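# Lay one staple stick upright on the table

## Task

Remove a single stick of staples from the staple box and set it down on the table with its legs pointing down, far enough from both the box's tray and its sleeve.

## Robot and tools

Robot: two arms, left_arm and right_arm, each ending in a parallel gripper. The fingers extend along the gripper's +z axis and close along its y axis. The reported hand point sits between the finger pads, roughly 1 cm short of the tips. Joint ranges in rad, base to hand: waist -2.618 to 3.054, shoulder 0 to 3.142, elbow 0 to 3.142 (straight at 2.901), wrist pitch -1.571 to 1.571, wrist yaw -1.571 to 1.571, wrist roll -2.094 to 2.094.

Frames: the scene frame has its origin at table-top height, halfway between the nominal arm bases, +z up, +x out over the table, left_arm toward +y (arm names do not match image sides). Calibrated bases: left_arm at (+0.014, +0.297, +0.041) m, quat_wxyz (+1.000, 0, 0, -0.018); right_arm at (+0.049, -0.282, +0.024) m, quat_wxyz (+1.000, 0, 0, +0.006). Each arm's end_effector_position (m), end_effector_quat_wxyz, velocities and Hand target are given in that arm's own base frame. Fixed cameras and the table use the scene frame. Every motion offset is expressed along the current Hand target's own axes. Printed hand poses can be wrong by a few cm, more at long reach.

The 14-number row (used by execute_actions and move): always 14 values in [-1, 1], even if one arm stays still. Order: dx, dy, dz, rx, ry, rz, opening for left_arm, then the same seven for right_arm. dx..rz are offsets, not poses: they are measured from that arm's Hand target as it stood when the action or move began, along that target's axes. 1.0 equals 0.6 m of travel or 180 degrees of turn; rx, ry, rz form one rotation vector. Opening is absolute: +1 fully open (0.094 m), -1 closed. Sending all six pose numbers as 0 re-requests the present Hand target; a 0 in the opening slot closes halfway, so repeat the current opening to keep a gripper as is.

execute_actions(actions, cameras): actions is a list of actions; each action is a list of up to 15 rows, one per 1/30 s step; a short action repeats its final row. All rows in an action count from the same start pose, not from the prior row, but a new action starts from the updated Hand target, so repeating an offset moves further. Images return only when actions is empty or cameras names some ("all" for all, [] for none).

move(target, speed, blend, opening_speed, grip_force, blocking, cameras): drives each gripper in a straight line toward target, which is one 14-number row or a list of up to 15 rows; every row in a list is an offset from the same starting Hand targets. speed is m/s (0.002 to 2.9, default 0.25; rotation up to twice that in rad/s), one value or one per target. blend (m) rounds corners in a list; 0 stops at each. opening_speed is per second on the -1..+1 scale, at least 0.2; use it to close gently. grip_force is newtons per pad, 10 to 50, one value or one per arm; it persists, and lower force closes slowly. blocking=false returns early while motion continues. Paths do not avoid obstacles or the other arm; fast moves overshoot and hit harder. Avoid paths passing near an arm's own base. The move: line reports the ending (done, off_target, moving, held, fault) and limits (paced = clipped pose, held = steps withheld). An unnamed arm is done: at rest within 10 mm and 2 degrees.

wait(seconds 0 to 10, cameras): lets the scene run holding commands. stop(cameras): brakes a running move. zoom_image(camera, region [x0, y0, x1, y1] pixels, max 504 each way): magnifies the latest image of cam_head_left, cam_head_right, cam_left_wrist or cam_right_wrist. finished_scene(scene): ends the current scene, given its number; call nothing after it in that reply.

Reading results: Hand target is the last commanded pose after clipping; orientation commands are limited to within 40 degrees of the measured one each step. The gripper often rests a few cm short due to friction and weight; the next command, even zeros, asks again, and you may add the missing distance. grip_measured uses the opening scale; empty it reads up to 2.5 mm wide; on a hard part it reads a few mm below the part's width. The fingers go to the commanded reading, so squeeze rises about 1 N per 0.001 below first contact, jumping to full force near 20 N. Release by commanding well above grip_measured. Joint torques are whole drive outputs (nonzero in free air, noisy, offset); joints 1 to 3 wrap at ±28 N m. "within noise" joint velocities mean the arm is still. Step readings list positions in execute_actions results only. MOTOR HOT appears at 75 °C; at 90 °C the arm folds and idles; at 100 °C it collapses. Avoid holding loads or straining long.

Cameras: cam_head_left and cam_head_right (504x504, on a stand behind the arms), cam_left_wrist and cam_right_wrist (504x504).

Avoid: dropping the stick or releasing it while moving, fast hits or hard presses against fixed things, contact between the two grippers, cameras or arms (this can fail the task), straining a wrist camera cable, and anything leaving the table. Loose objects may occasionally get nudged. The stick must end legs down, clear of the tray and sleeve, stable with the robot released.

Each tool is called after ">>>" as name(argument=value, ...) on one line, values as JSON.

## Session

>>> execute_actions(actions=[])

>>> zoom_image(camera="cam_head_left", region=[120, 250, 300, 400])

Scene clock: 0.00 s.
left_arm: end_effector_position=(+0.2174, -0.1410, +0.3863) grip_measured=+1.000 end_effector_quat_wxyz=(+0.524, +0.039, +0.728, -0.440) | right_arm: end_effector_position=(+0.2731, -0.0468, +0.4124) grip_measured=+1.000 end_effector_quat_wxyz=(+0.606, -0.025, +0.794, +0.028)
Joint positions: left_arm=[-0.218 0.61 0.926 -0.391 0.534 -0.608 0.094] | right_arm=[-0.553 0.89 1.33 -0.766 -0.605 -0.174 0.094]
Joint velocities: within noise
Joint torques (N m): no reading
Heat: left arm: 26 °C; right arm: 26 °C.
Hand target: left_arm +0.2153, -0.1406, +0.3902; +0.528, +0.042, +0.725, -0.440 | right_arm +0.2708, -0.0449, +0.4130; +0.606, -0.025, +0.795, +0.030
Tool commands: left_gripper/opening=+1.0 right_gripper/opening=+1.0

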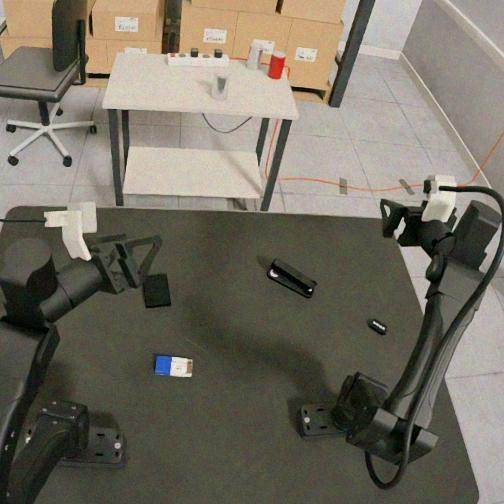

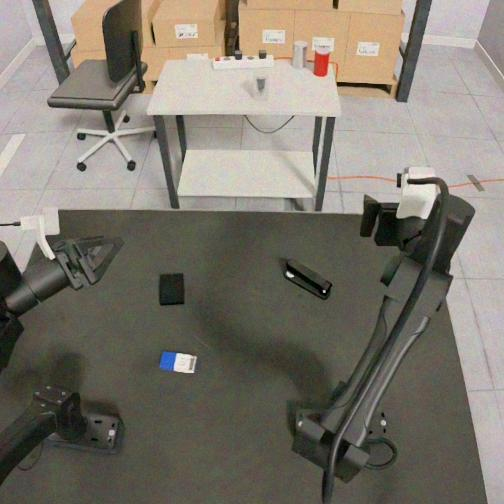

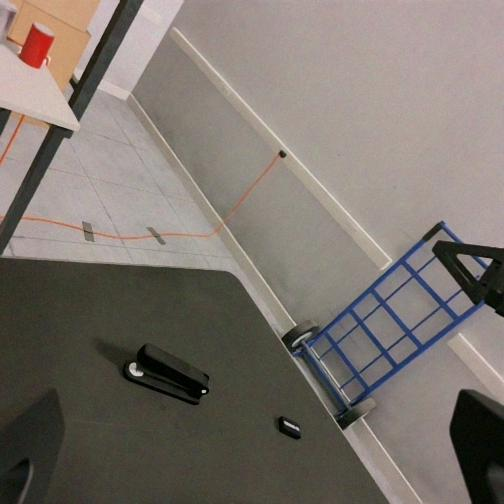

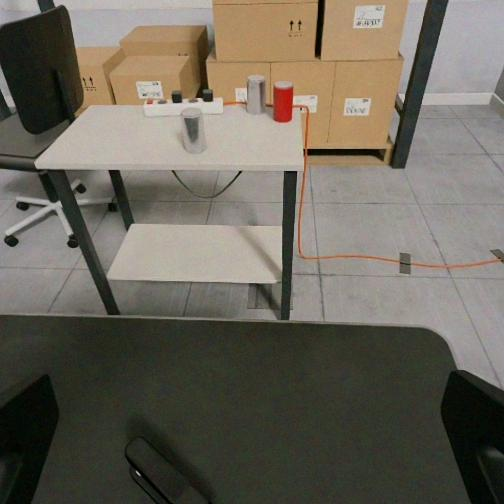

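Scaled by 2.800.

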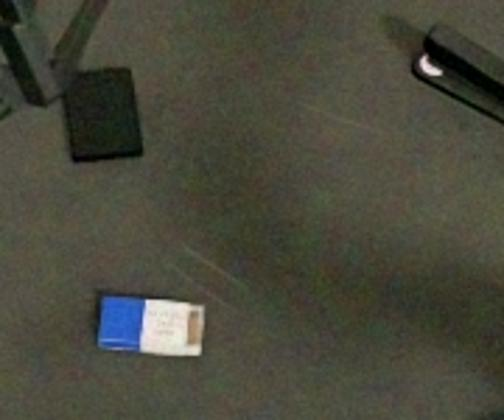

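>>> move(target=[0.4025,0.3568,-0.024,0.189,0.2986,0.2998,0.3, 0.577,0.494,-0.008,-0.3816,0.1412,-0.227,0.3], cameras=["all"], speed=0.35)

Scene clock: 4.07 s.
left_arm: end_effector_position=(+0.2023, -0.0971, +0.0675) grip_measured=+0.302 end_effector_quat_wxyz=(+0.251, +0.667, +0.639, -0.289) | right_arm: end_effector_position=(+0.1553, +0.2483, +0.0913) grip_measured=+0.301 end_effector_quat_wxyz=(+0.291, -0.610, +0.692, +0.254)
Joint positions: left_arm=[0.134 1.531 0.799 -1.061 0.761 1.836 0.061] | right_arm=[0.712 1.111 0.543 -0.355 -0.494 -0.563 0.061]
Joint torques (N m): left_arm=[-0.38 -4.74 5.7 0.02 0.42 0.1] | right_arm=[0.77 -0.95 5.87 1.28 -0.23 -0.14]
Heat: left arm: 27 °C; right arm: 26 °C.
Hand target: left_arm +0.2112, -0.0981, +0.0700; +0.262, +0.675, +0.630, -0.280 | right_arm +0.1519, +0.2488, +0.0854; +0.286, -0.615, +0.689, +0.255
Off the commanded pose: left_arm 0.009 m, 2 deg | right_arm 0.007 m, 1 deg.
move: done

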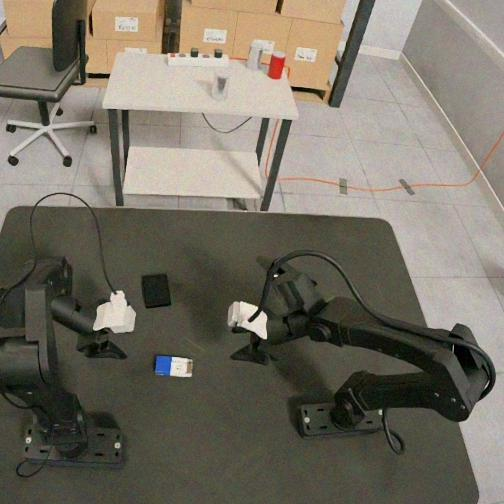

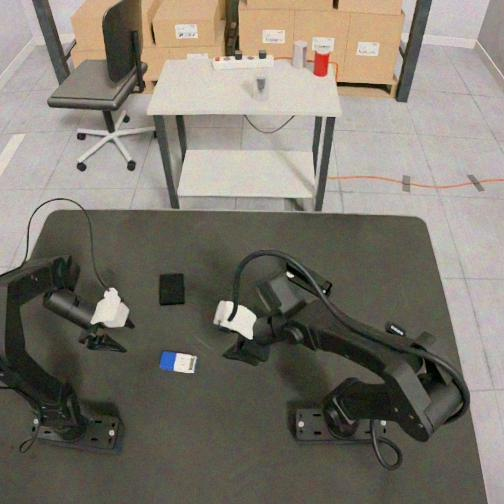

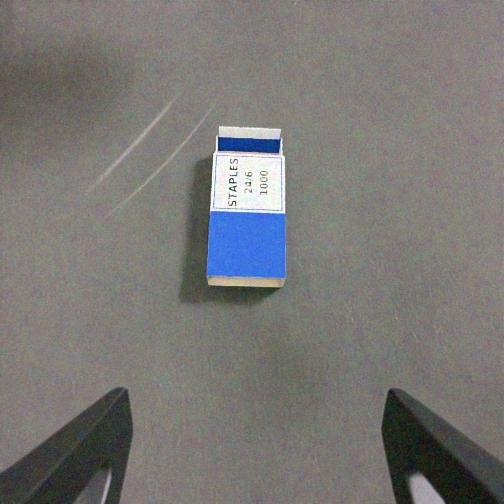

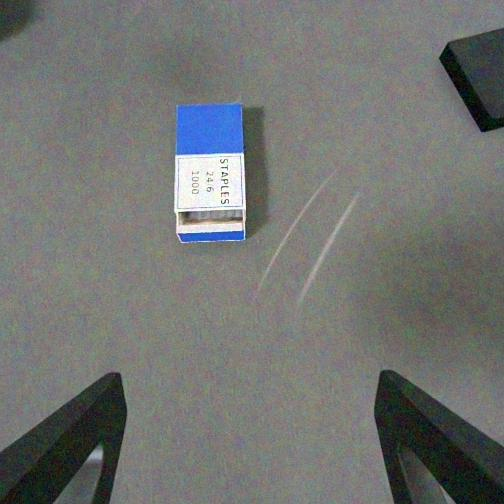

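>>> move(target=[-0.007,0.004,0.165,0,0,0,0.15, -0.0133,0.032,0.1667,-0.0157,0,-0.0157,0.15], cameras=["cam_left_wrist","cam_right_wrist"], speed=0.2)

Scene clock: 6.30 s.
left_arm: end_effector_position=(+0.2120, -0.1690, +0.0048) grip_measured=+0.152 end_effector_quat_wxyz=(+0.262, +0.677, +0.631, -0.275) | right_arm: end_effector_position=(+0.1412, +0.3209, +0.0202) grip_measured=+0.151 end_effector_quat_wxyz=(-0.274, +0.638, -0.671, -0.262)
Joint positions: left_arm=[-0.195 1.636 0.606 -0.408 0.77 1.392 0.054] | right_arm=[0.959 1.553 0.519 0.156 -0.385 -0.421 0.054]
Joint torques (N m): left_arm=[-0.57 -6.04 2.76 0.58 0.46 -0.11] | right_arm=[0.84 -2.91 6.61 1.39 -0.21 0.1]
Heat: left arm: 27 °C; right arm: 26 °C.
Hand target: left_arm +0.2085, -0.1711, +0.0030; +0.261, +0.675, +0.630, -0.280 | right_arm +0.1415, +0.3269, +0.0203; -0.276, +0.639, -0.667, -0.265
Off the commanded pose: left_arm 0.004 m, 1 deg | right_arm 0.006 m, 1 deg.
move: done
Images, in order (width x height): cam_left_wrist 504x504, cam_right_wrist 504x504.

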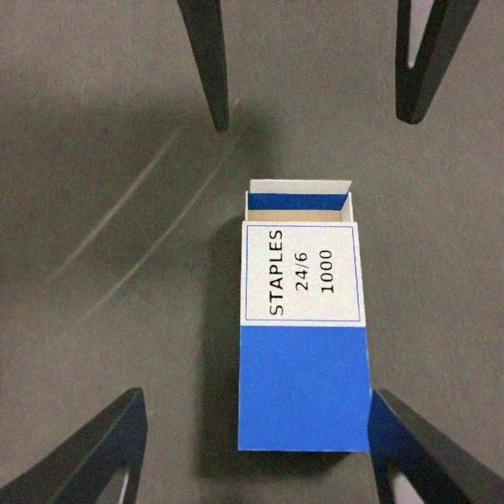

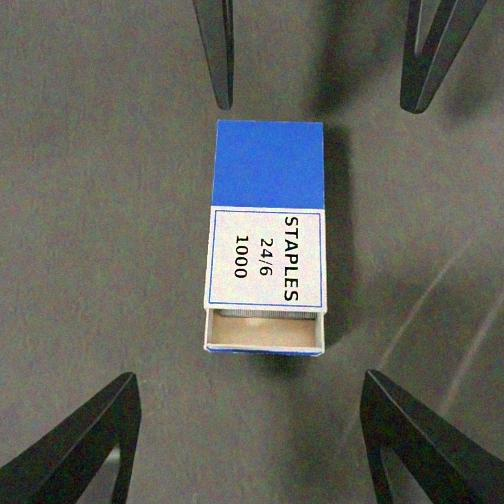

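>>> move(target=[0.026,-0.021,0.0305,0.008,0,0.008,0.15, 0.0128,-0.008,0.060,0.008,0,0.008,0.15], cameras=["cam_left_wrist","cam_right_wrist"], speed=0.12)

Scene clock: 7.87 s.
left_arm: end_effector_position=(+0.1998, -0.1700, -0.0186) grip_measured=+0.152 end_effector_quat_wxyz=(+0.255, +0.683, +0.625, -0.280) | right_arm: end_effector_position=(+0.1455, +0.3392, -0.0107) grip_measured=+0.151 end_effector_quat_wxyz=(-0.276, +0.627, -0.681, -0.257)
Joint positions: left_arm=[-0.21 1.704 0.544 -0.295 0.77 1.402 0.054] | right_arm=[1.001 1.737 0.531 0.346 -0.337 -0.361 0.054]
Joint torques (N m): left_arm=[-0.59 -5.39 2.56 0.55 0.45 0.07] | right_arm=[0.68 -3.75 6.19 1.44 -0.15 0.08]
Heat: left arm: 27 °C; right arm: 26 °C.
Hand target: left_arm +0.1959, -0.1722, -0.0209; +0.257, +0.686, +0.618, -0.285 | right_arm +0.1472, +0.3467, -0.0105; -0.281, +0.627, -0.679, -0.260
Off the commanded pose: left_arm 0.005 m, 1 deg | right_arm 0.008 m, 1 deg.
move: done
Images, in order (width x height): cam_left_wrist 504x504, cam_right_wrist 504x504.

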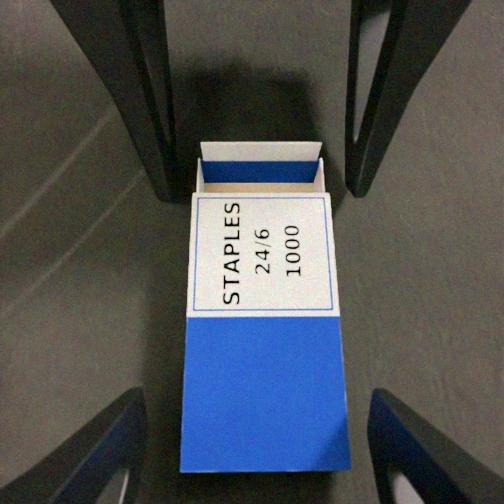

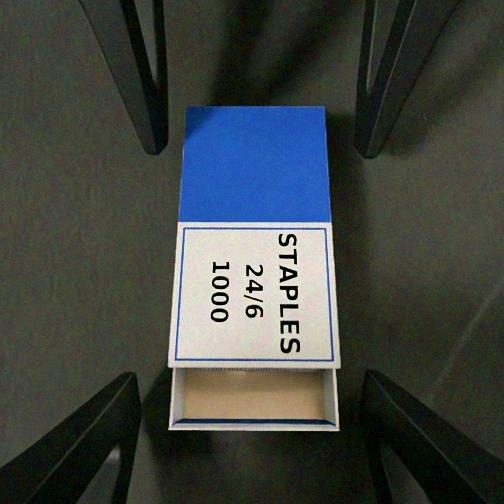

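>>> move(target=[[0,-0.004,0,0,0,0,0.15, 0.0106,0,-0.0106,0,0,0,0.15],[0,-0.004,0,0,0,0,-0.28, 0.0106,0,-0.0106,0,0,0,-0.33]], cameras=["cam_left_wrist","cam_right_wrist"], speed=0.12, grip_force=[20, 18])

Scene clock: 10.63 s.
left_arm: end_effector_position=(+0.1972, -0.1694, -0.0201) grip_measured=-0.203 end_effector_quat_wxyz=(+0.253, +0.682, +0.625, -0.281) | right_arm: end_effector_position=(+0.1458, +0.3397, -0.0103) grip_measured=-0.232 end_effector_quat_wxyz=(-0.278, +0.628, -0.680, -0.257)
Joint positions: left_arm=[-0.21 1.704 0.535 -0.29 0.77 1.402 0.037] | right_arm=[1.001 1.737 0.531 0.349 -0.337 -0.364 0.036]
Joint torques (N m): left_arm=[-0.65 -6.04 2.43 0.57 0.47 0.09] | right_arm=[-0.81 -5.41 3.51 1.45 -0.26 -0.02]
Heat: left arm: 27 °C; right arm: 26 °C.
Hand target: left_arm +0.1935, -0.1720, -0.0209; +0.257, +0.686, +0.618, -0.285 | right_arm +0.1465, +0.3378, -0.0105; -0.281, +0.627, -0.679, -0.260
Off the commanded pose: left_arm 0.005 m, 1 deg | right_arm 0.002 m, 1 deg.
grip_force (N): 20, 18
move: done
Images, in order (width x height): cam_left_wrist 504x504, cam_right_wrist 504x504.

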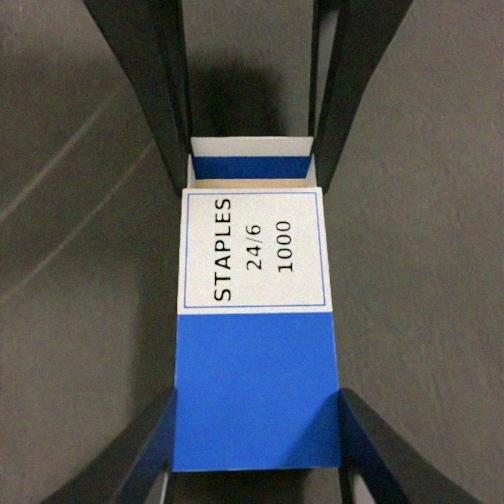

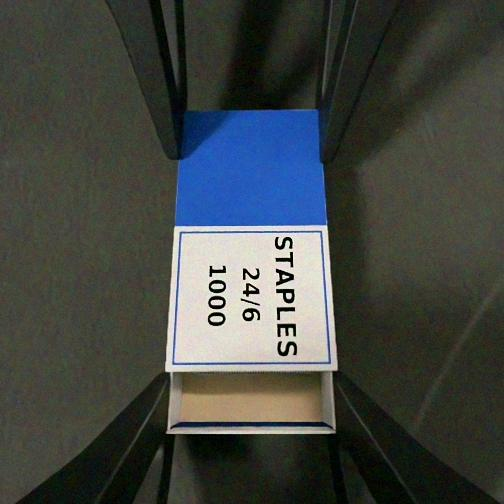

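>>> move(target=[0.03,0,-0.03,0,0,0,-0.28, 0.03,0,-0.03,0,0,0,-0.33], cameras=["cam_left_wrist","cam_right_wrist"], speed=0.05)

Scene clock: 11.93 s.
left_arm: end_effector_position=(+0.1991, -0.1487, -0.0200) grip_measured=-0.205 end_effector_quat_wxyz=(+0.266, +0.687, +0.617, -0.277) | right_arm: end_effector_position=(+0.1455, +0.3194, -0.0108) grip_measured=-0.233 end_effector_quat_wxyz=(-0.285, +0.630, -0.674, -0.260)
Joint positions: left_arm=[-0.106 1.712 0.54 -0.365 0.788 1.56 0.037] | right_arm=[0.952 1.69 0.452 0.383 -0.373 -0.409 0.036]
Joint torques (N m): left_arm=[0.61 -4.89 3.93 -0.05 0.4 0.16] | right_arm=[-1.03 -6.39 3.15 1.13 -0.28 0]
Heat: left arm: 27 °C; right arm: 26 °C.
Hand target: left_arm +0.1961, -0.1467, -0.0209; +0.256, +0.686, +0.618, -0.285 | right_arm +0.1444, +0.3124, -0.0106; -0.281, +0.627, -0.679, -0.260
Off the commanded pose: left_arm 0.004 m, 1 deg | right_arm 0.007 m, 1 deg.
grip_force (N): 20, 18
move: done
Images, in order (width x height): cam_left_wrist 504x504, cam_right_wrist 504x504.

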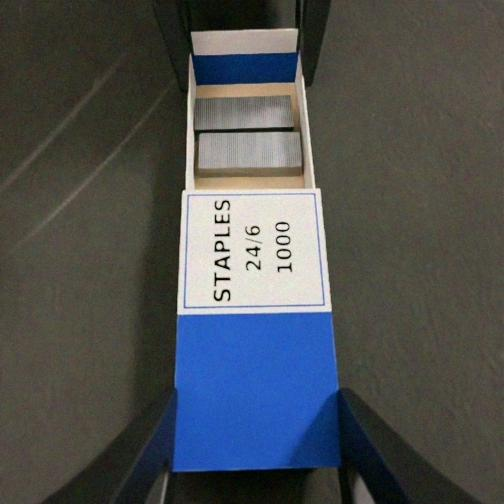

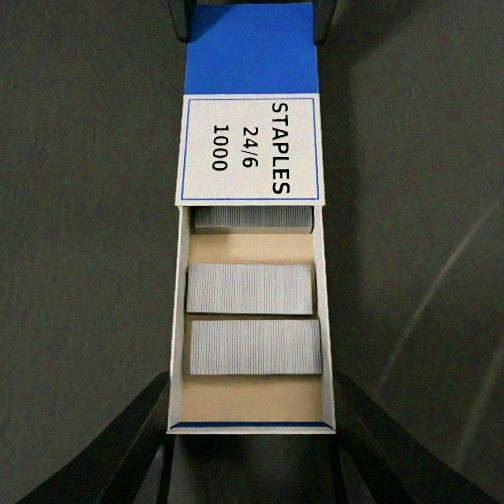

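>>> move(target=[0.06,0,-0.06,0,0,0,-0.28, 0.006,0,-0.006,0,0,0,-0.33], cameras=["cam_left_wrist","cam_right_wrist"], speed=0.06)

Scene clock: 13.93 s.
left_arm: end_effector_position=(+0.2015, -0.0981, -0.0204) grip_measured=-0.206 end_effector_quat_wxyz=(+0.262, +0.687, +0.617, -0.281) | right_arm: end_effector_position=(+0.1473, +0.3135, -0.0109) grip_measured=-0.233 end_effector_quat_wxyz=(-0.287, +0.626, -0.678, -0.258)
Joint positions: left_arm=[0.132 1.79 0.628 -0.624 0.764 1.897 0.037] | right_arm=[0.937 1.675 0.436 0.383 -0.376 -0.414 0.036]
Joint torques (N m): left_arm=[0.54 -5.37 3.84 -0.32 0.32 0.11] | right_arm=[-0.98 -6.49 3.17 1.07 -0.36 -0.06]
Heat: left arm: 27 °C; right arm: 26 °C.
Hand target: left_arm +0.2014, -0.0960, -0.0210; +0.257, +0.686, +0.618, -0.285 | right_arm +0.1441, +0.3073, -0.0106; -0.281, +0.627, -0.679, -0.260
Off the commanded pose: left_arm 0.002 m, 1 deg | right_arm 0.007 m, 1 deg.
grip_force (N): 20, 18
move: done
Images, in order (width x height): cam_left_wrist 504x504, cam_right_wrist 504x504.

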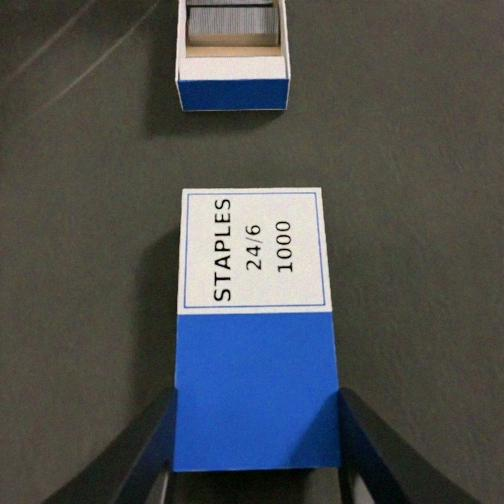

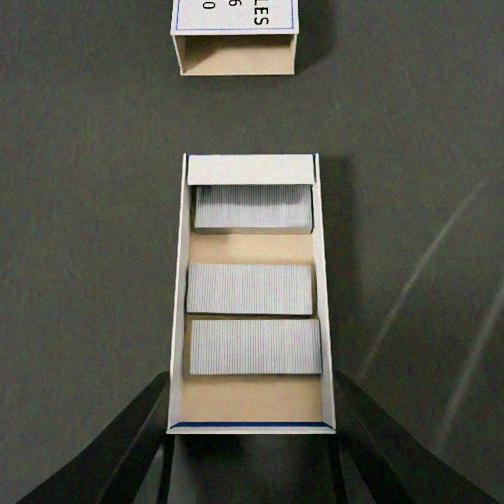

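>>> move(target=[[0,0,0,0,0,0,0.15, 0,0,0,0,0,0,0.15],[0,0,-0.1,0,0,0,0.15, 0,0,-0.133,0,0,0,0.15],[0,0,-0.2,0,0,0,0.15, -0.128,-0.0055,-0.038,0.1972,0.1943,0.4757,-0.95]], cameras=["all"], speed=[0.2,0.2,0.4], blend=[0,0.03,0], grip_force=[50, 50])

>>> zoom_image(camera="cam_right_wrist", region=[100, 150, 400, 450])

Scene clock: 20.40 s.
left_arm: end_effector_position=(+0.2065, -0.0146, +0.0549) grip_measured=+0.148 end_effector_quat_wxyz=(+0.207, +0.657, +0.676, -0.262) | right_arm: end_effector_position=(+0.1492, +0.3447, +0.0648) grip_measured=-0.949 end_effector_quat_wxyz=(+0.008, +0.041, +0.999, +0.012)
Joint positions: left_arm=[0.419 1.665 0.923 -1.213 0.577 2.076 0.054] | right_arm=[1.162 1.964 1.535 -1.115 0.006 1.244 0.002]
Joint torques (N m): left_arm=[0.51 -8.58 5.63 -0.61 0.29 0.1] | right_arm=[-0.81 -6.04 8.39 -0.17 -0.06 0.08]
Heat: left arm: 27 °C; right arm: 26 °C.
Hand target: left_arm +0.2103, -0.0115, +0.0637; +0.256, +0.686, +0.618, -0.285 | right_arm +0.1504, +0.3451, +0.0598; +0.000, +0.047, +0.999, +0.000
Off the commanded pose: left_arm 0.010 m, 10 deg | right_arm 0.005 m, 2 deg.
joint sent to its limit (left arm) — joint 6 (wrist roll), upper limit. The joint targets are off in orientation, not in position.
move: off_target (left_arm)

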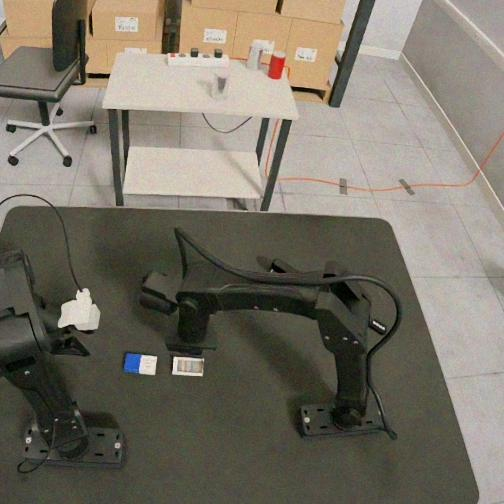

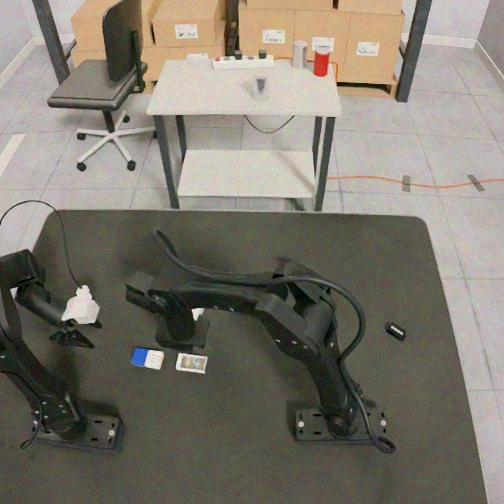

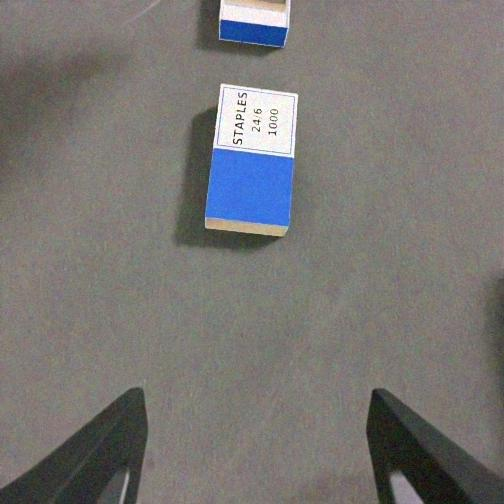

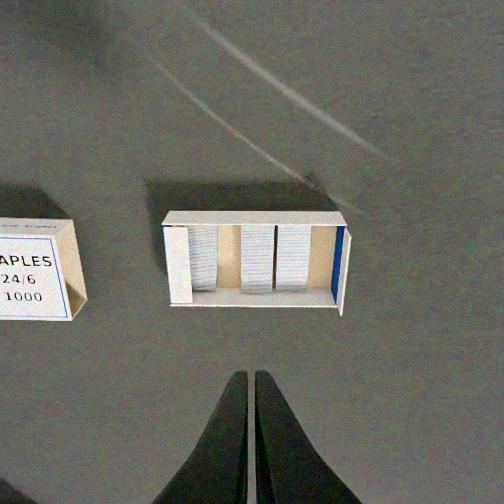

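Scaled by 1.680.

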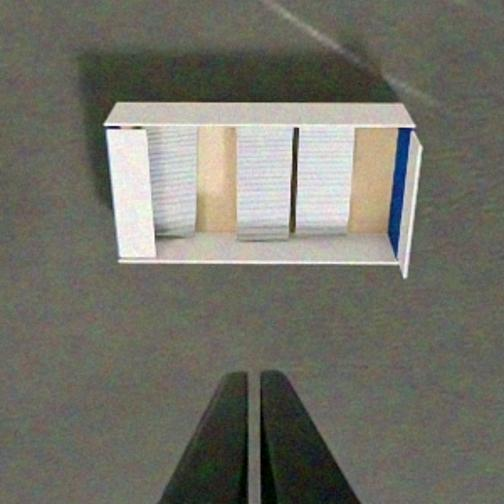

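>>> move(target=[0,0,0,0,0,0,0.15, 0.0128,-0.003,0.095,0,0,0,-0.95], cameras=["cam_right_wrist"], speed=0.15)

>>> zoom_image(camera="cam_right_wrist", region=[100, 250, 400, 500])

Scene clock: 22.07 s.
left_arm: end_effector_position=(+0.2065, -0.0146, +0.0549) grip_measured=+0.148 end_effector_quat_wxyz=(+0.207, +0.657, +0.676, -0.262) | right_arm: end_effector_position=(+0.1478, +0.3449, +0.0140) grip_measured=-0.949 end_effector_quat_wxyz=(+0.006, +0.048, +0.999, +0.010)
Joint positions: left_arm=[0.419 1.665 0.923 -1.213 0.577 2.076 0.054] | right_arm=[1.165 2.02 1.407 -0.934 0.005 1.261 0.002]
Joint torques (N m): left_arm=[0.5 -8.55 5.49 -0.62 0.31 0.11] | right_arm=[0.81 -6.94 4.92 0.16 0.02 0.08]
Heat: left arm: 27 °C; right arm: 26 °C.
Hand target: left_arm +0.2103, -0.0115, +0.0637; +0.256, +0.686, +0.618, -0.285 | right_arm +0.1426, +0.3440, +0.0029; +0.000, +0.047, +0.999, +0.000
Off the commanded pose: left_arm 0.010 m, 10 deg | right_arm 0.012 m, 1 deg.
joint sent to its limit (left arm) — joint 6 (wrist roll), upper limit. The joint targets are off in orientation, not in position.
move: off_target (left_arm, right_arm)
Images, in order (width x height): cam_right_wrist 504x504.

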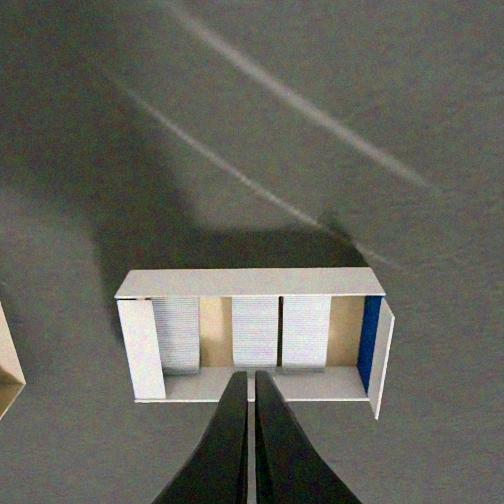

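Scaled by 1.680.

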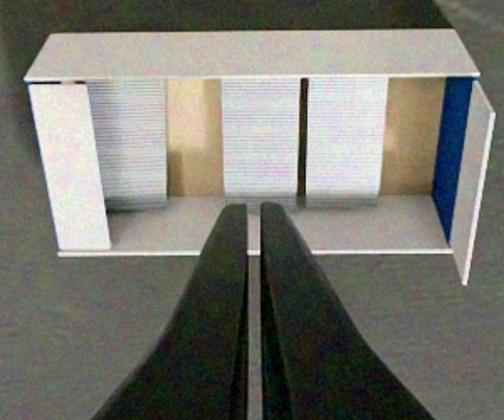

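>>> move(target=[0,0,0,0,0,0,0.15, 0.014,-0.001,0.006,0,0,0,-0.95], cameras=["cam_right_wrist"], speed=0.1)

>>> zoom_image(camera="cam_right_wrist", region=[100, 250, 400, 500])

Scene clock: 23.17 s.
left_arm: end_effector_position=(+0.2065, -0.0146, +0.0549) grip_measured=+0.148 end_effector_quat_wxyz=(+0.207, +0.657, +0.676, -0.262) | right_arm: end_effector_position=(+0.1388, +0.3477, +0.0104) grip_measured=-0.949 end_effector_quat_wxyz=(+0.006, +0.046, +0.999, +0.012)
Joint positions: left_arm=[0.419 1.665 0.923 -1.213 0.577 2.076 0.054] | right_arm=[1.19 2.02 1.391 -0.916 0.004 1.282 0.002]
Joint torques (N m): left_arm=[0.57 -8.5 5.59 -0.58 0.31 0.09] | right_arm=[0.54 -7.09 4.38 0.14 -0.07 0.08]
Heat: left arm: 27 °C; right arm: 26 °C.
Hand target: left_arm +0.2103, -0.0115, +0.0637; +0.256, +0.686, +0.618, -0.285 | right_arm +0.1342, +0.3442, -0.0008; +0.000, +0.046, +0.999, +0.000
Off the commanded pose: left_arm 0.010 m, 10 deg | right_arm 0.013 m, 1 deg.
joint sent to its limit (left arm) — joint 6 (wrist roll), upper limit. The joint targets are off in orientation, not in position.
move: off_target (left_arm, right_arm)
Images, in order (width x height): cam_right_wrist 504x504.

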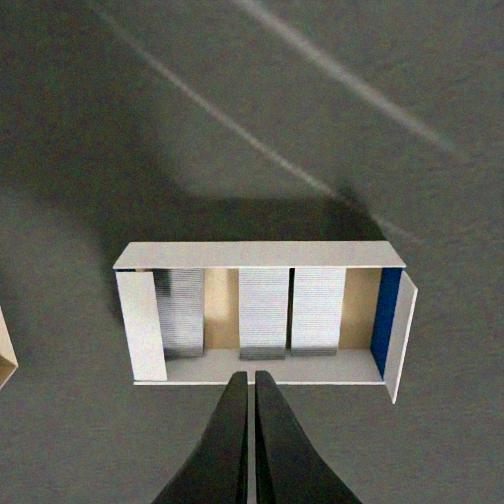

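Scaled by 1.680.

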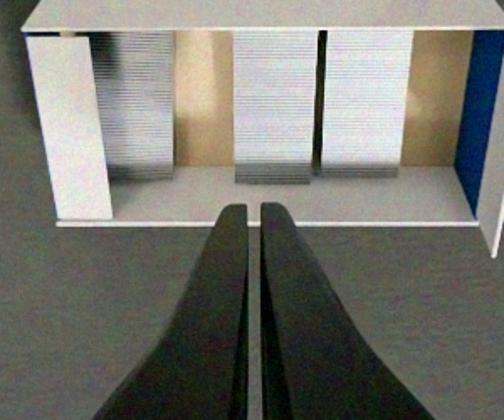

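>>> move(target=[0,0,0,0,0,0,0.15, -0.002,-0.009,0.025,0,0,0,-0.95], cameras=["cam_right_wrist"], speed=0.06)

>>> zoom_image(camera="cam_right_wrist", region=[100, 250, 400, 500])

Scene clock: 24.17 s.
left_arm: end_effector_position=(+0.2065, -0.0146, +0.0549) grip_measured=+0.148 end_effector_quat_wxyz=(+0.207, +0.657, +0.676, -0.262) | right_arm: end_effector_position=(+0.1364, +0.3425, -0.0003) grip_measured=-0.949 end_effector_quat_wxyz=(+0.005, +0.046, +0.999, +0.010)
Joint positions: left_arm=[0.419 1.665 0.923 -1.213 0.577 2.076 0.054] | right_arm=[1.19 2.02 1.345 -0.874 0.002 1.282 0.002]
Joint torques (N m): left_arm=[0.53 -8.39 5.53 -0.63 0.31 0.11] | right_arm=[-0.09 -6.56 3.77 0.37 -0.04 0.01]
Heat: left arm: 27 °C; right arm: 26 °C.
Hand target: left_arm +0.2103, -0.0115, +0.0637; +0.256, +0.686, +0.618, -0.285 | right_arm +0.1348, +0.3387, -0.0158; +0.000, +0.046, +0.999, +0.000
Off the commanded pose: left_arm 0.010 m, 10 deg | right_arm 0.016 m, 1 deg.
joint sent to its limit (left arm) — joint 6 (wrist roll), upper limit. The joint targets are off in orientation, not in position.
move: off_target (left_arm, right_arm)
Images, in order (width x height): cam_right_wrist 504x504.

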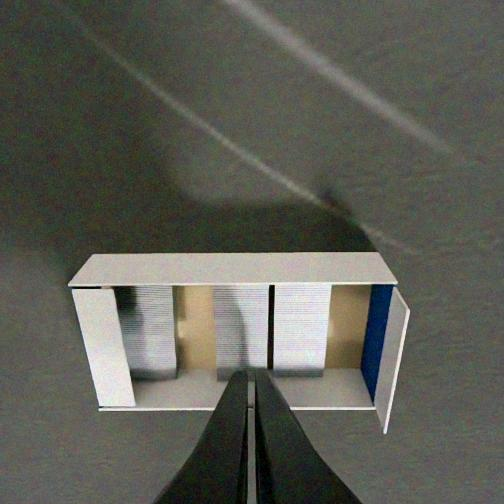

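Scaled by 1.680.

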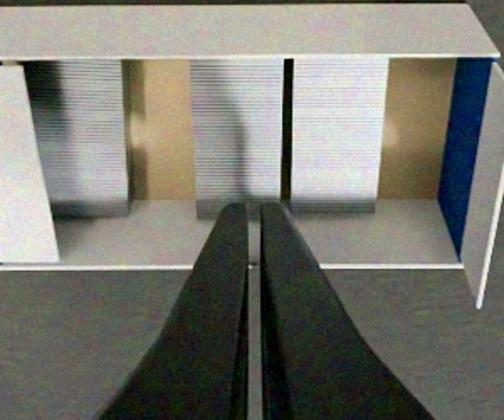

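>>> move(target=[0,0,0,0,0,0,0.15, -0.009,0.003,0.022,0,0,0,-0.95], cameras=["cam_right_wrist"], speed=0.05)

>>> zoom_image(camera="cam_right_wrist", region=[100, 250, 400, 500])

Scene clock: 25.20 s.
left_arm: end_effector_position=(+0.2065, -0.0146, +0.0549) grip_measured=+0.148 end_effector_quat_wxyz=(+0.207, +0.657, +0.676, -0.262) | right_arm: end_effector_position=(+0.1370, +0.3425, -0.0008) grip_measured=-0.949 end_effector_quat_wxyz=(+0.002, +0.043, +0.999, +0.012)
Joint positions: left_arm=[0.419 1.665 0.923 -1.213 0.577 2.076 0.054] | right_arm=[1.186 2.02 1.343 -0.87 -0.003 1.273 0.002]
Joint torques (N m): left_arm=[0.58 -8.43 5.48 -0.61 0.28 0.1] | right_arm=[-0.65 -4.27 3.17 0.74 0.06 0.01]
Heat: left arm: 27 °C; right arm: 26 °C.
Hand target: left_arm +0.2103, -0.0115, +0.0637; +0.256, +0.686, +0.618, -0.285 | right_arm +0.1404, +0.3400, -0.0290; +0.000, +0.047, +0.999, +0.000
Off the commanded pose: left_arm 0.010 m, 10 deg | right_arm 0.028 m, 1 deg.
joint sent to its limit (left arm) — joint 6 (wrist roll), upper limit. The joint targets are off in orientation, not in position.
move: off_target (left_arm, right_arm)
Images, in order (width x height): cam_right_wrist 504x504.

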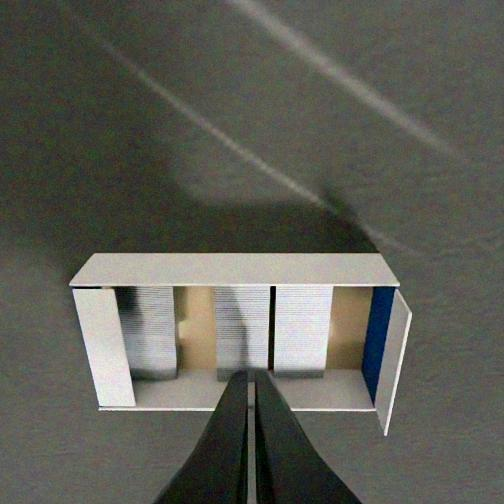

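Scaled by 1.680.

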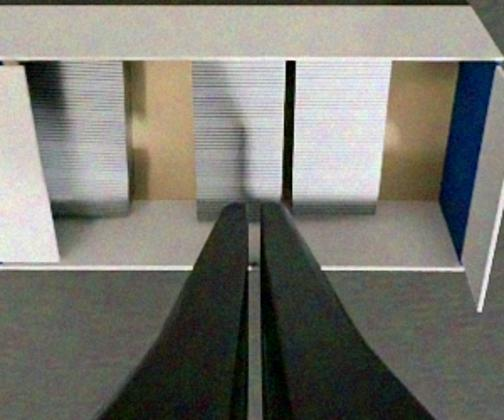

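>>> move(target=[[0,0,0,0,0,0,0.15, 0,0,-0.045,0,0,0,-0.95],[0,0,0,0,0,0,0.15, -0.024,0,-0.045,0,0,0,-0.95]], cameras=["cam_right_wrist"], speed=0.1, blend=[0.01,0])

>>> zoom_image(camera="cam_right_wrist", region=[100, 250, 400, 500])

Scene clock: 26.60 s.
left_arm: end_effector_position=(+0.2065, -0.0146, +0.0549) grip_measured=+0.148 end_effector_quat_wxyz=(+0.207, +0.657, +0.676, -0.262) | right_arm: end_effector_position=(+0.1537, +0.3400, +0.0045) grip_measured=-0.949 end_effector_quat_wxyz=(+0.004, +0.047, +0.999, +0.015)
Joint positions: left_arm=[0.419 1.665 0.923 -1.213 0.577 2.076 0.054] | right_arm=[1.141 2.02 1.365 -0.885 -0.004 1.236 0.002]
Joint torques (N m): left_arm=[0.53 -8.61 5.5 -0.6 0.31 0.08] | right_arm=[-0.05 -6.08 7.83 -0.09 0.02 -0.07]
Heat: left arm: 27 °C; right arm: 26 °C.
Hand target: left_arm +0.2103, -0.0115, +0.0637; +0.256, +0.686, +0.618, -0.285 | right_arm +0.1548, +0.3387, -0.0019; +0.000, +0.046, +0.999, +0.000
Off the commanded pose: left_arm 0.010 m, 10 deg | right_arm 0.007 m, 2 deg.
joint sent to its limit (left arm) — joint 6 (wrist roll), upper limit. The joint targets are off in orientation, not in position.
move: off_target (left_arm); blend cut to 0.0072 m at target 1
Images, in order (width x height): cam_right_wrist 504x504.

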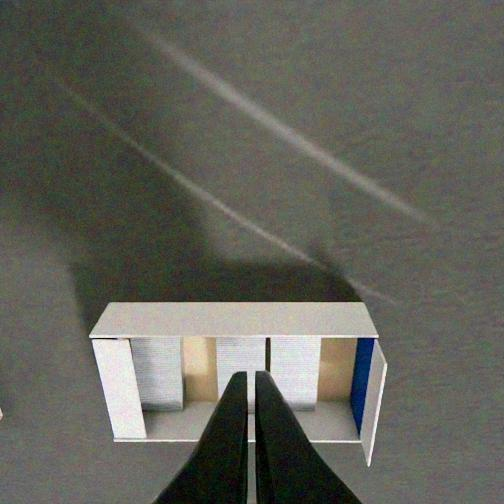

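Scaled by 1.680.

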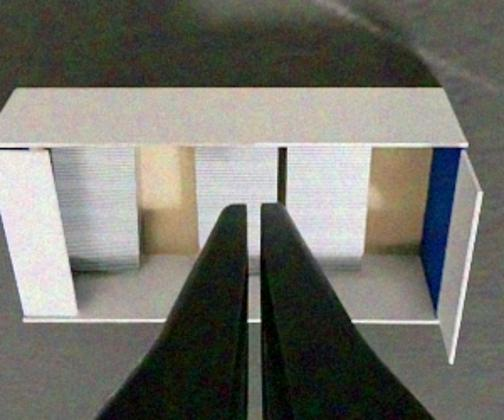

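>>> move(target=[[0,0,0,0,0,0,0.15, 0.002,0.009,0,0,0,0,-0.95],[0,0,0,0,0,0,0.15, 0.004,0.009,0.022,0,0,0,-0.95]], cameras=["cam_right_wrist"], speed=0.06, blend=[0.002,0])

>>> zoom_image(camera="cam_right_wrist", region=[100, 250, 400, 500])

Scene clock: 27.67 s.
left_arm: end_effector_position=(+0.2065, -0.0146, +0.0549) grip_measured=+0.148 end_effector_quat_wxyz=(+0.207, +0.657, +0.676, -0.262) | right_arm: end_effector_position=(+0.1553, +0.3435, -0.0040) grip_measured=-0.949 end_effector_quat_wxyz=(+0.002, +0.048, +0.999, +0.010)
Joint positions: left_arm=[0.419 1.665 0.923 -1.213 0.577 2.076 0.054] | right_arm=[1.141 2.057 1.385 -0.879 -0.004 1.237 0.002]
Joint torques (N m): left_arm=[0.54 -8.61 5.55 -0.59 0.31 0.08] | right_arm=[0.79 -6.37 5.67 0.11 0.01 0.12]
Heat: left arm: 27 °C; right arm: 27 °C.
Hand target: left_arm +0.2103, -0.0115, +0.0637; +0.256, +0.686, +0.618, -0.285 | right_arm +0.1530, +0.3443, -0.0151; +0.000, +0.047, +0.999, +0.000
Off the commanded pose: left_arm 0.010 m, 10 deg | right_arm 0.011 m, 1 deg.
joint sent to its limit (left arm) — joint 6 (wrist roll), upper limit. The joint targets are off in orientation, not in position.
move: off_target (left_arm, right_arm)
Images, in order (width x height): cam_right_wrist 504x504.

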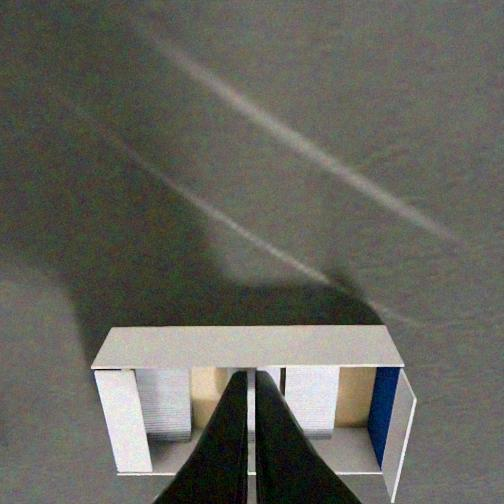

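Scaled by 1.680.

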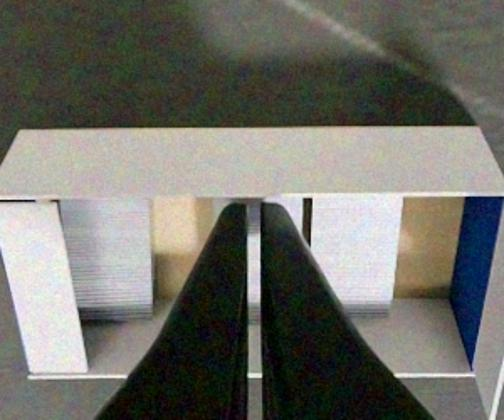

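>>> move(target=[[0,0,0,0,0,0,0.15, 0.013,0.0,0,0,0,0,-0.95],[0,0,0,0,0,0,0.15, 0.014,0.0,0.017,0,0,0,-0.95]], cameras=["cam_right_wrist"], speed=0.06, blend=[0.002,0])

>>> zoom_image(camera="cam_right_wrist", region=[100, 250, 400, 500])

Scene clock: 28.60 s.
left_arm: end_effector_position=(+0.2065, -0.0146, +0.0549) grip_measured=+0.148 end_effector_quat_wxyz=(+0.207, +0.657, +0.676, -0.262) | right_arm: end_effector_position=(+0.1482, +0.3502, -0.0075) grip_measured=-0.949 end_effector_quat_wxyz=(+0.004, +0.046, +0.999, +0.018)
Joint positions: left_arm=[0.419 1.665 0.923 -1.213 0.577 2.076 0.054] | right_arm=[1.166 2.059 1.373 -0.848 -0.004 1.258 0.002]
Joint torques (N m): left_arm=[0.57 -8.51 5.55 -0.6 0.31 0.1] | right_arm=[0.39 -6.13 4.04 0.28 0.09 0.05]
Heat: left arm: 27 °C; right arm: 27 °C.
Hand target: left_arm +0.2103, -0.0115, +0.0637; +0.256, +0.686, +0.618, -0.285 | right_arm +0.1445, +0.3451, -0.0254; +0.000, +0.047, +0.999, +0.000
Off the commanded pose: left_arm 0.010 m, 10 deg | right_arm 0.019 m, 2 deg.
joint sent to its limit (left arm) — joint 6 (wrist roll), upper limit. The joint targets are off in orientation, not in position.
move: off_target (left_arm, right_arm)
Images, in order (width x height): cam_right_wrist 504x504.

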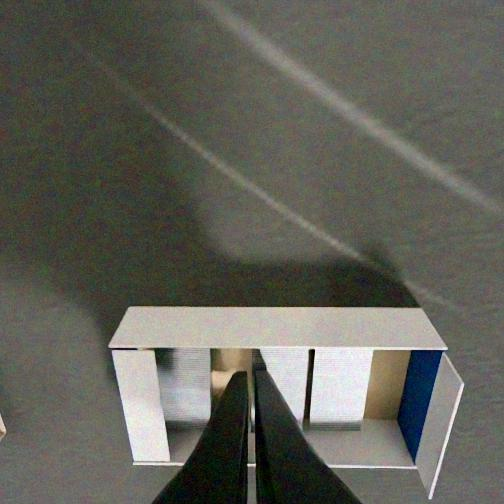

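Scaled by 1.680.

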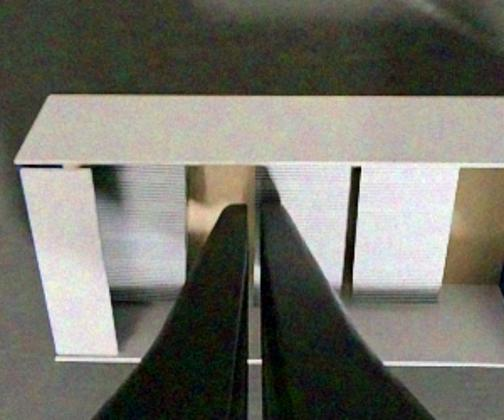

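>>> move(target=[[0,0,0,0,0,0,0.15, 0.0,-0.007,-0.02,0,0,0,-0.95]], cameras=["cam_right_wrist"], speed=0.06)

>>> zoom_image(camera="cam_right_wrist", region=[100, 250, 400, 500])

Scene clock: 29.50 s.
left_arm: end_effector_position=(+0.2065, -0.0146, +0.0549) grip_measured=+0.148 end_effector_quat_wxyz=(+0.207, +0.657, +0.676, -0.262) | right_arm: end_effector_position=(+0.1481, +0.3501, -0.0075) grip_measured=-0.949 end_effector_quat_wxyz=(+0.004, +0.046, +0.999, +0.017)
Joint positions: left_arm=[0.419 1.665 0.923 -1.213 0.577 2.076 0.054] | right_arm=[1.166 2.059 1.373 -0.849 -0.004 1.258 0.002]
Joint torques (N m): left_arm=[0.43 -8.51 5.52 -0.61 0.3 0.1] | right_arm=[0.1 -8.46 4.16 -0.06 0.1 0.02]
Heat: left arm: 27 °C; right arm: 27 °C.
Hand target: left_arm +0.2103, -0.0115, +0.0637; +0.256, +0.686, +0.618, -0.285 | right_arm +0.1441, +0.3409, -0.0134; +0.000, +0.046, +0.999, +0.000
Off the commanded pose: left_arm 0.010 m, 10 deg | right_arm 0.012 m, 2 deg.
joint sent to its limit (left arm) — joint 6 (wrist roll), upper limit. The joint targets are off in orientation, not in position.
move: off_target (left_arm, right_arm)
Images, in order (width x height): cam_right_wrist 504x504.

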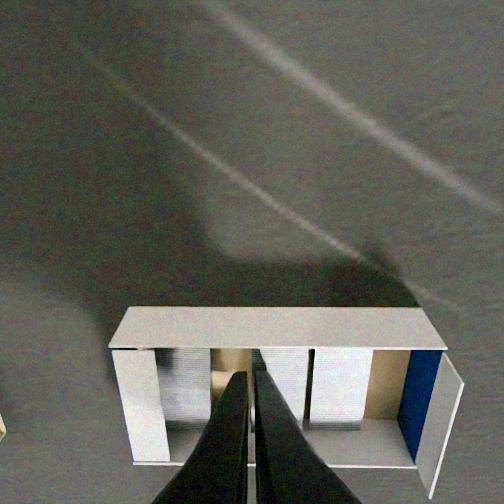

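Scaled by 1.680.

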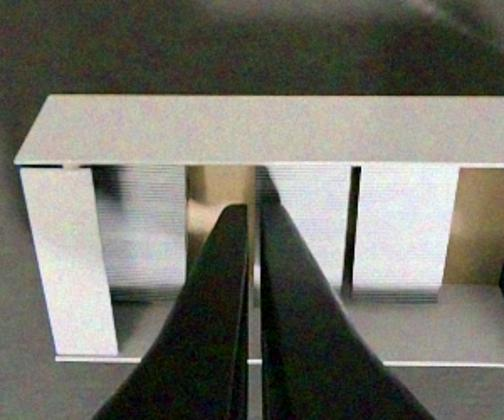

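>>> move(target=[[0,0,0,0,0,0,0.15, 0.0,-0.010,-0.012,0,0,0,-0.95]], cameras=["cam_right_wrist"], speed=0.06)

>>> zoom_image(camera="cam_right_wrist", region=[100, 250, 400, 500])

Scene clock: 30.37 s.
left_arm: end_effector_position=(+0.2065, -0.0146, +0.0549) grip_measured=+0.148 end_effector_quat_wxyz=(+0.207, +0.657, +0.676, -0.262) | right_arm: end_effector_position=(+0.1476, +0.3488, -0.0075) grip_measured=-0.949 end_effector_quat_wxyz=(+0.004, +0.046, +0.999, +0.016)
Joint positions: left_arm=[0.419 1.665 0.923 -1.213 0.577 2.076 0.054] | right_arm=[1.166 2.056 1.368 -0.849 -0.004 1.258 0.002]
Joint torques (N m): left_arm=[0.47 -8.55 5.57 -0.6 0.29 0.07] | right_arm=[-0.2 -10.41 3.32 -0.21 0.03 -0.01]
Heat: left arm: 27 °C; right arm: 27 °C.
Hand target: left_arm +0.2103, -0.0115, +0.0637; +0.256, +0.686, +0.618, -0.285 | right_arm +0.1436, +0.3350, -0.0062; +0.000, +0.046, +0.999, +0.000
Off the commanded pose: left_arm 0.010 m, 10 deg | right_arm 0.015 m, 2 deg.
joint sent to its limit (left arm) — joint 6 (wrist roll), upper limit. The joint targets are off in orientation, not in position.
move: off_target (left_arm, right_arm)
Images, in order (width x height): cam_right_wrist 504x504.

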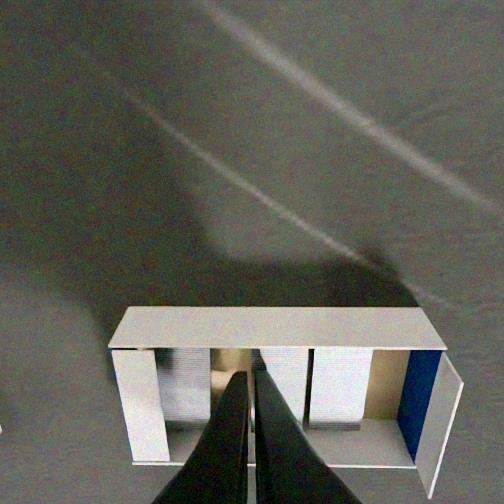

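Scaled by 1.680.

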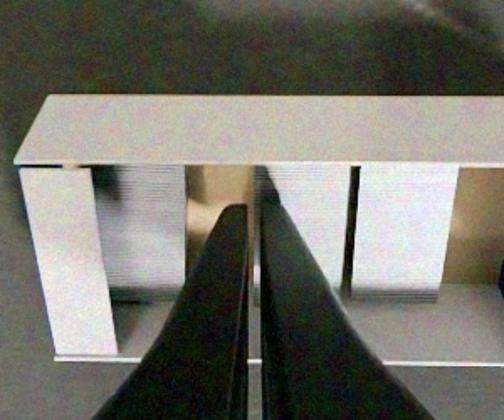

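>>> move(target=[[0,0,0,0,0,0,0.15, 0.0,0,-0.055,0,0,0,-0.95],[0,0,0,0,0,0,0.15, 0.001,0.052,-0.05,0,0,0,-0.62]], cameras=["cam_right_wrist"], speed=0.1, blend=[0.01,0])

>>> zoom_image(camera="cam_right_wrist", region=[100, 200, 400, 500])

Scene clock: 34.03 s.
left_arm: end_effector_position=(+0.2065, -0.0146, +0.0549) grip_measured=+0.148 end_effector_quat_wxyz=(+0.207, +0.657, +0.676, -0.262) | right_arm: end_effector_position=(+0.1478, +0.3673, +0.0318) grip_measured=-0.621 end_effector_quat_wxyz=(+0.004, +0.046, +0.999, +0.017)
Joint positions: left_arm=[0.419 1.665 0.923 -1.213 0.577 2.076 0.054] | right_arm=[1.184 2.063 1.545 -1.017 -0.004 1.275 0.018]
Joint torques (N m): left_arm=[0.55 -8.49 5.65 -0.6 0.3 0.09] | right_arm=[0.25 -7.06 7.36 -0.12 0.01 0.09]
Heat: left arm: 27 °C; right arm: 27 °C.
Hand target: left_arm +0.2103, -0.0115, +0.0637; +0.256, +0.686, +0.618, -0.285 | right_arm +0.1458, +0.3660, +0.0238; +0.000, +0.046, +0.999, +0.000
Off the commanded pose: left_arm 0.010 m, 10 deg | right_arm 0.008 m, 2 deg.
joint sent to its limit (left arm) — joint 6 (wrist roll), upper limit. The joint targets are off in orientation, not in position.
move: off_target (left_arm)
Images, in order (width x height): cam_right_wrist 504x504.

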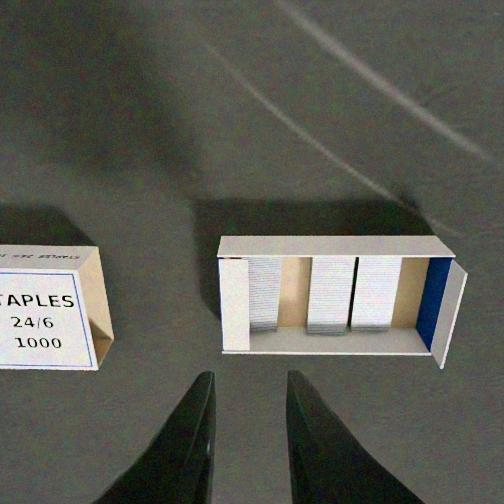

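Scaled by 1.680.

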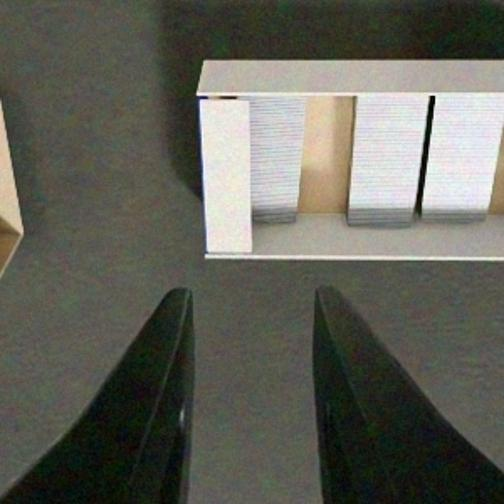

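>>> move(target=[[0,0,0,0,0,0,0.15, 0.002,-0.006,0.05,0,0,0,-0.62]], cameras=["cam_right_wrist"], speed=0.08)

>>> zoom_image(camera="cam_right_wrist", region=[100, 200, 400, 500])

Scene clock: 35.57 s.
left_arm: end_effector_position=(+0.2065, -0.0146, +0.0549) grip_measured=+0.148 end_effector_quat_wxyz=(+0.207, +0.657, +0.676, -0.262) | right_arm: end_effector_position=(+0.1474, +0.3662, +0.0081) grip_measured=-0.621 end_effector_quat_wxyz=(+0.003, +0.046, +0.999, +0.016)
Joint positions: left_arm=[0.419 1.665 0.923 -1.213 0.577 2.076 0.054] | right_arm=[1.184 2.09 1.489 -0.937 -0.004 1.275 0.018]
Joint torques (N m): left_arm=[0.51 -8.47 5.5 -0.6 0.31 0.09] | right_arm=[0.35 -7.19 4.94 0.15 0.07 0.08]
Heat: left arm: 27 °C; right arm: 27 °C.
Hand target: left_arm +0.2103, -0.0115, +0.0637; +0.256, +0.686, +0.618, -0.285 | right_arm +0.1443, +0.3625, -0.0061; +0.000, +0.046, +0.999, +0.000
Off the commanded pose: left_arm 0.010 m, 10 deg | right_arm 0.015 m, 2 deg.
joint sent to its limit (left arm) — joint 6 (wrist roll), upper limit. The joint targets are off in orientation, not in position.
move: off_target (left_arm, right_arm)
Images, in order (width x height): cam_right_wrist 504x504.

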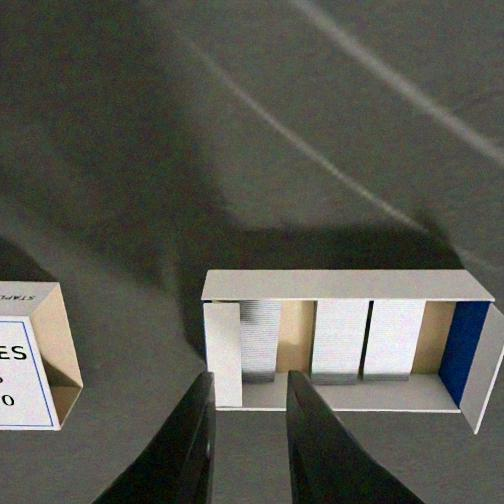

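Scaled by 1.680.

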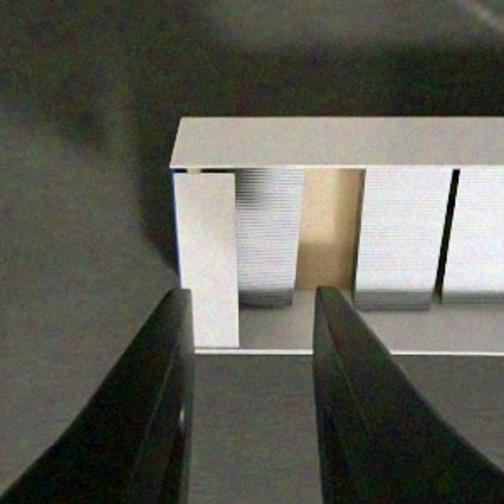

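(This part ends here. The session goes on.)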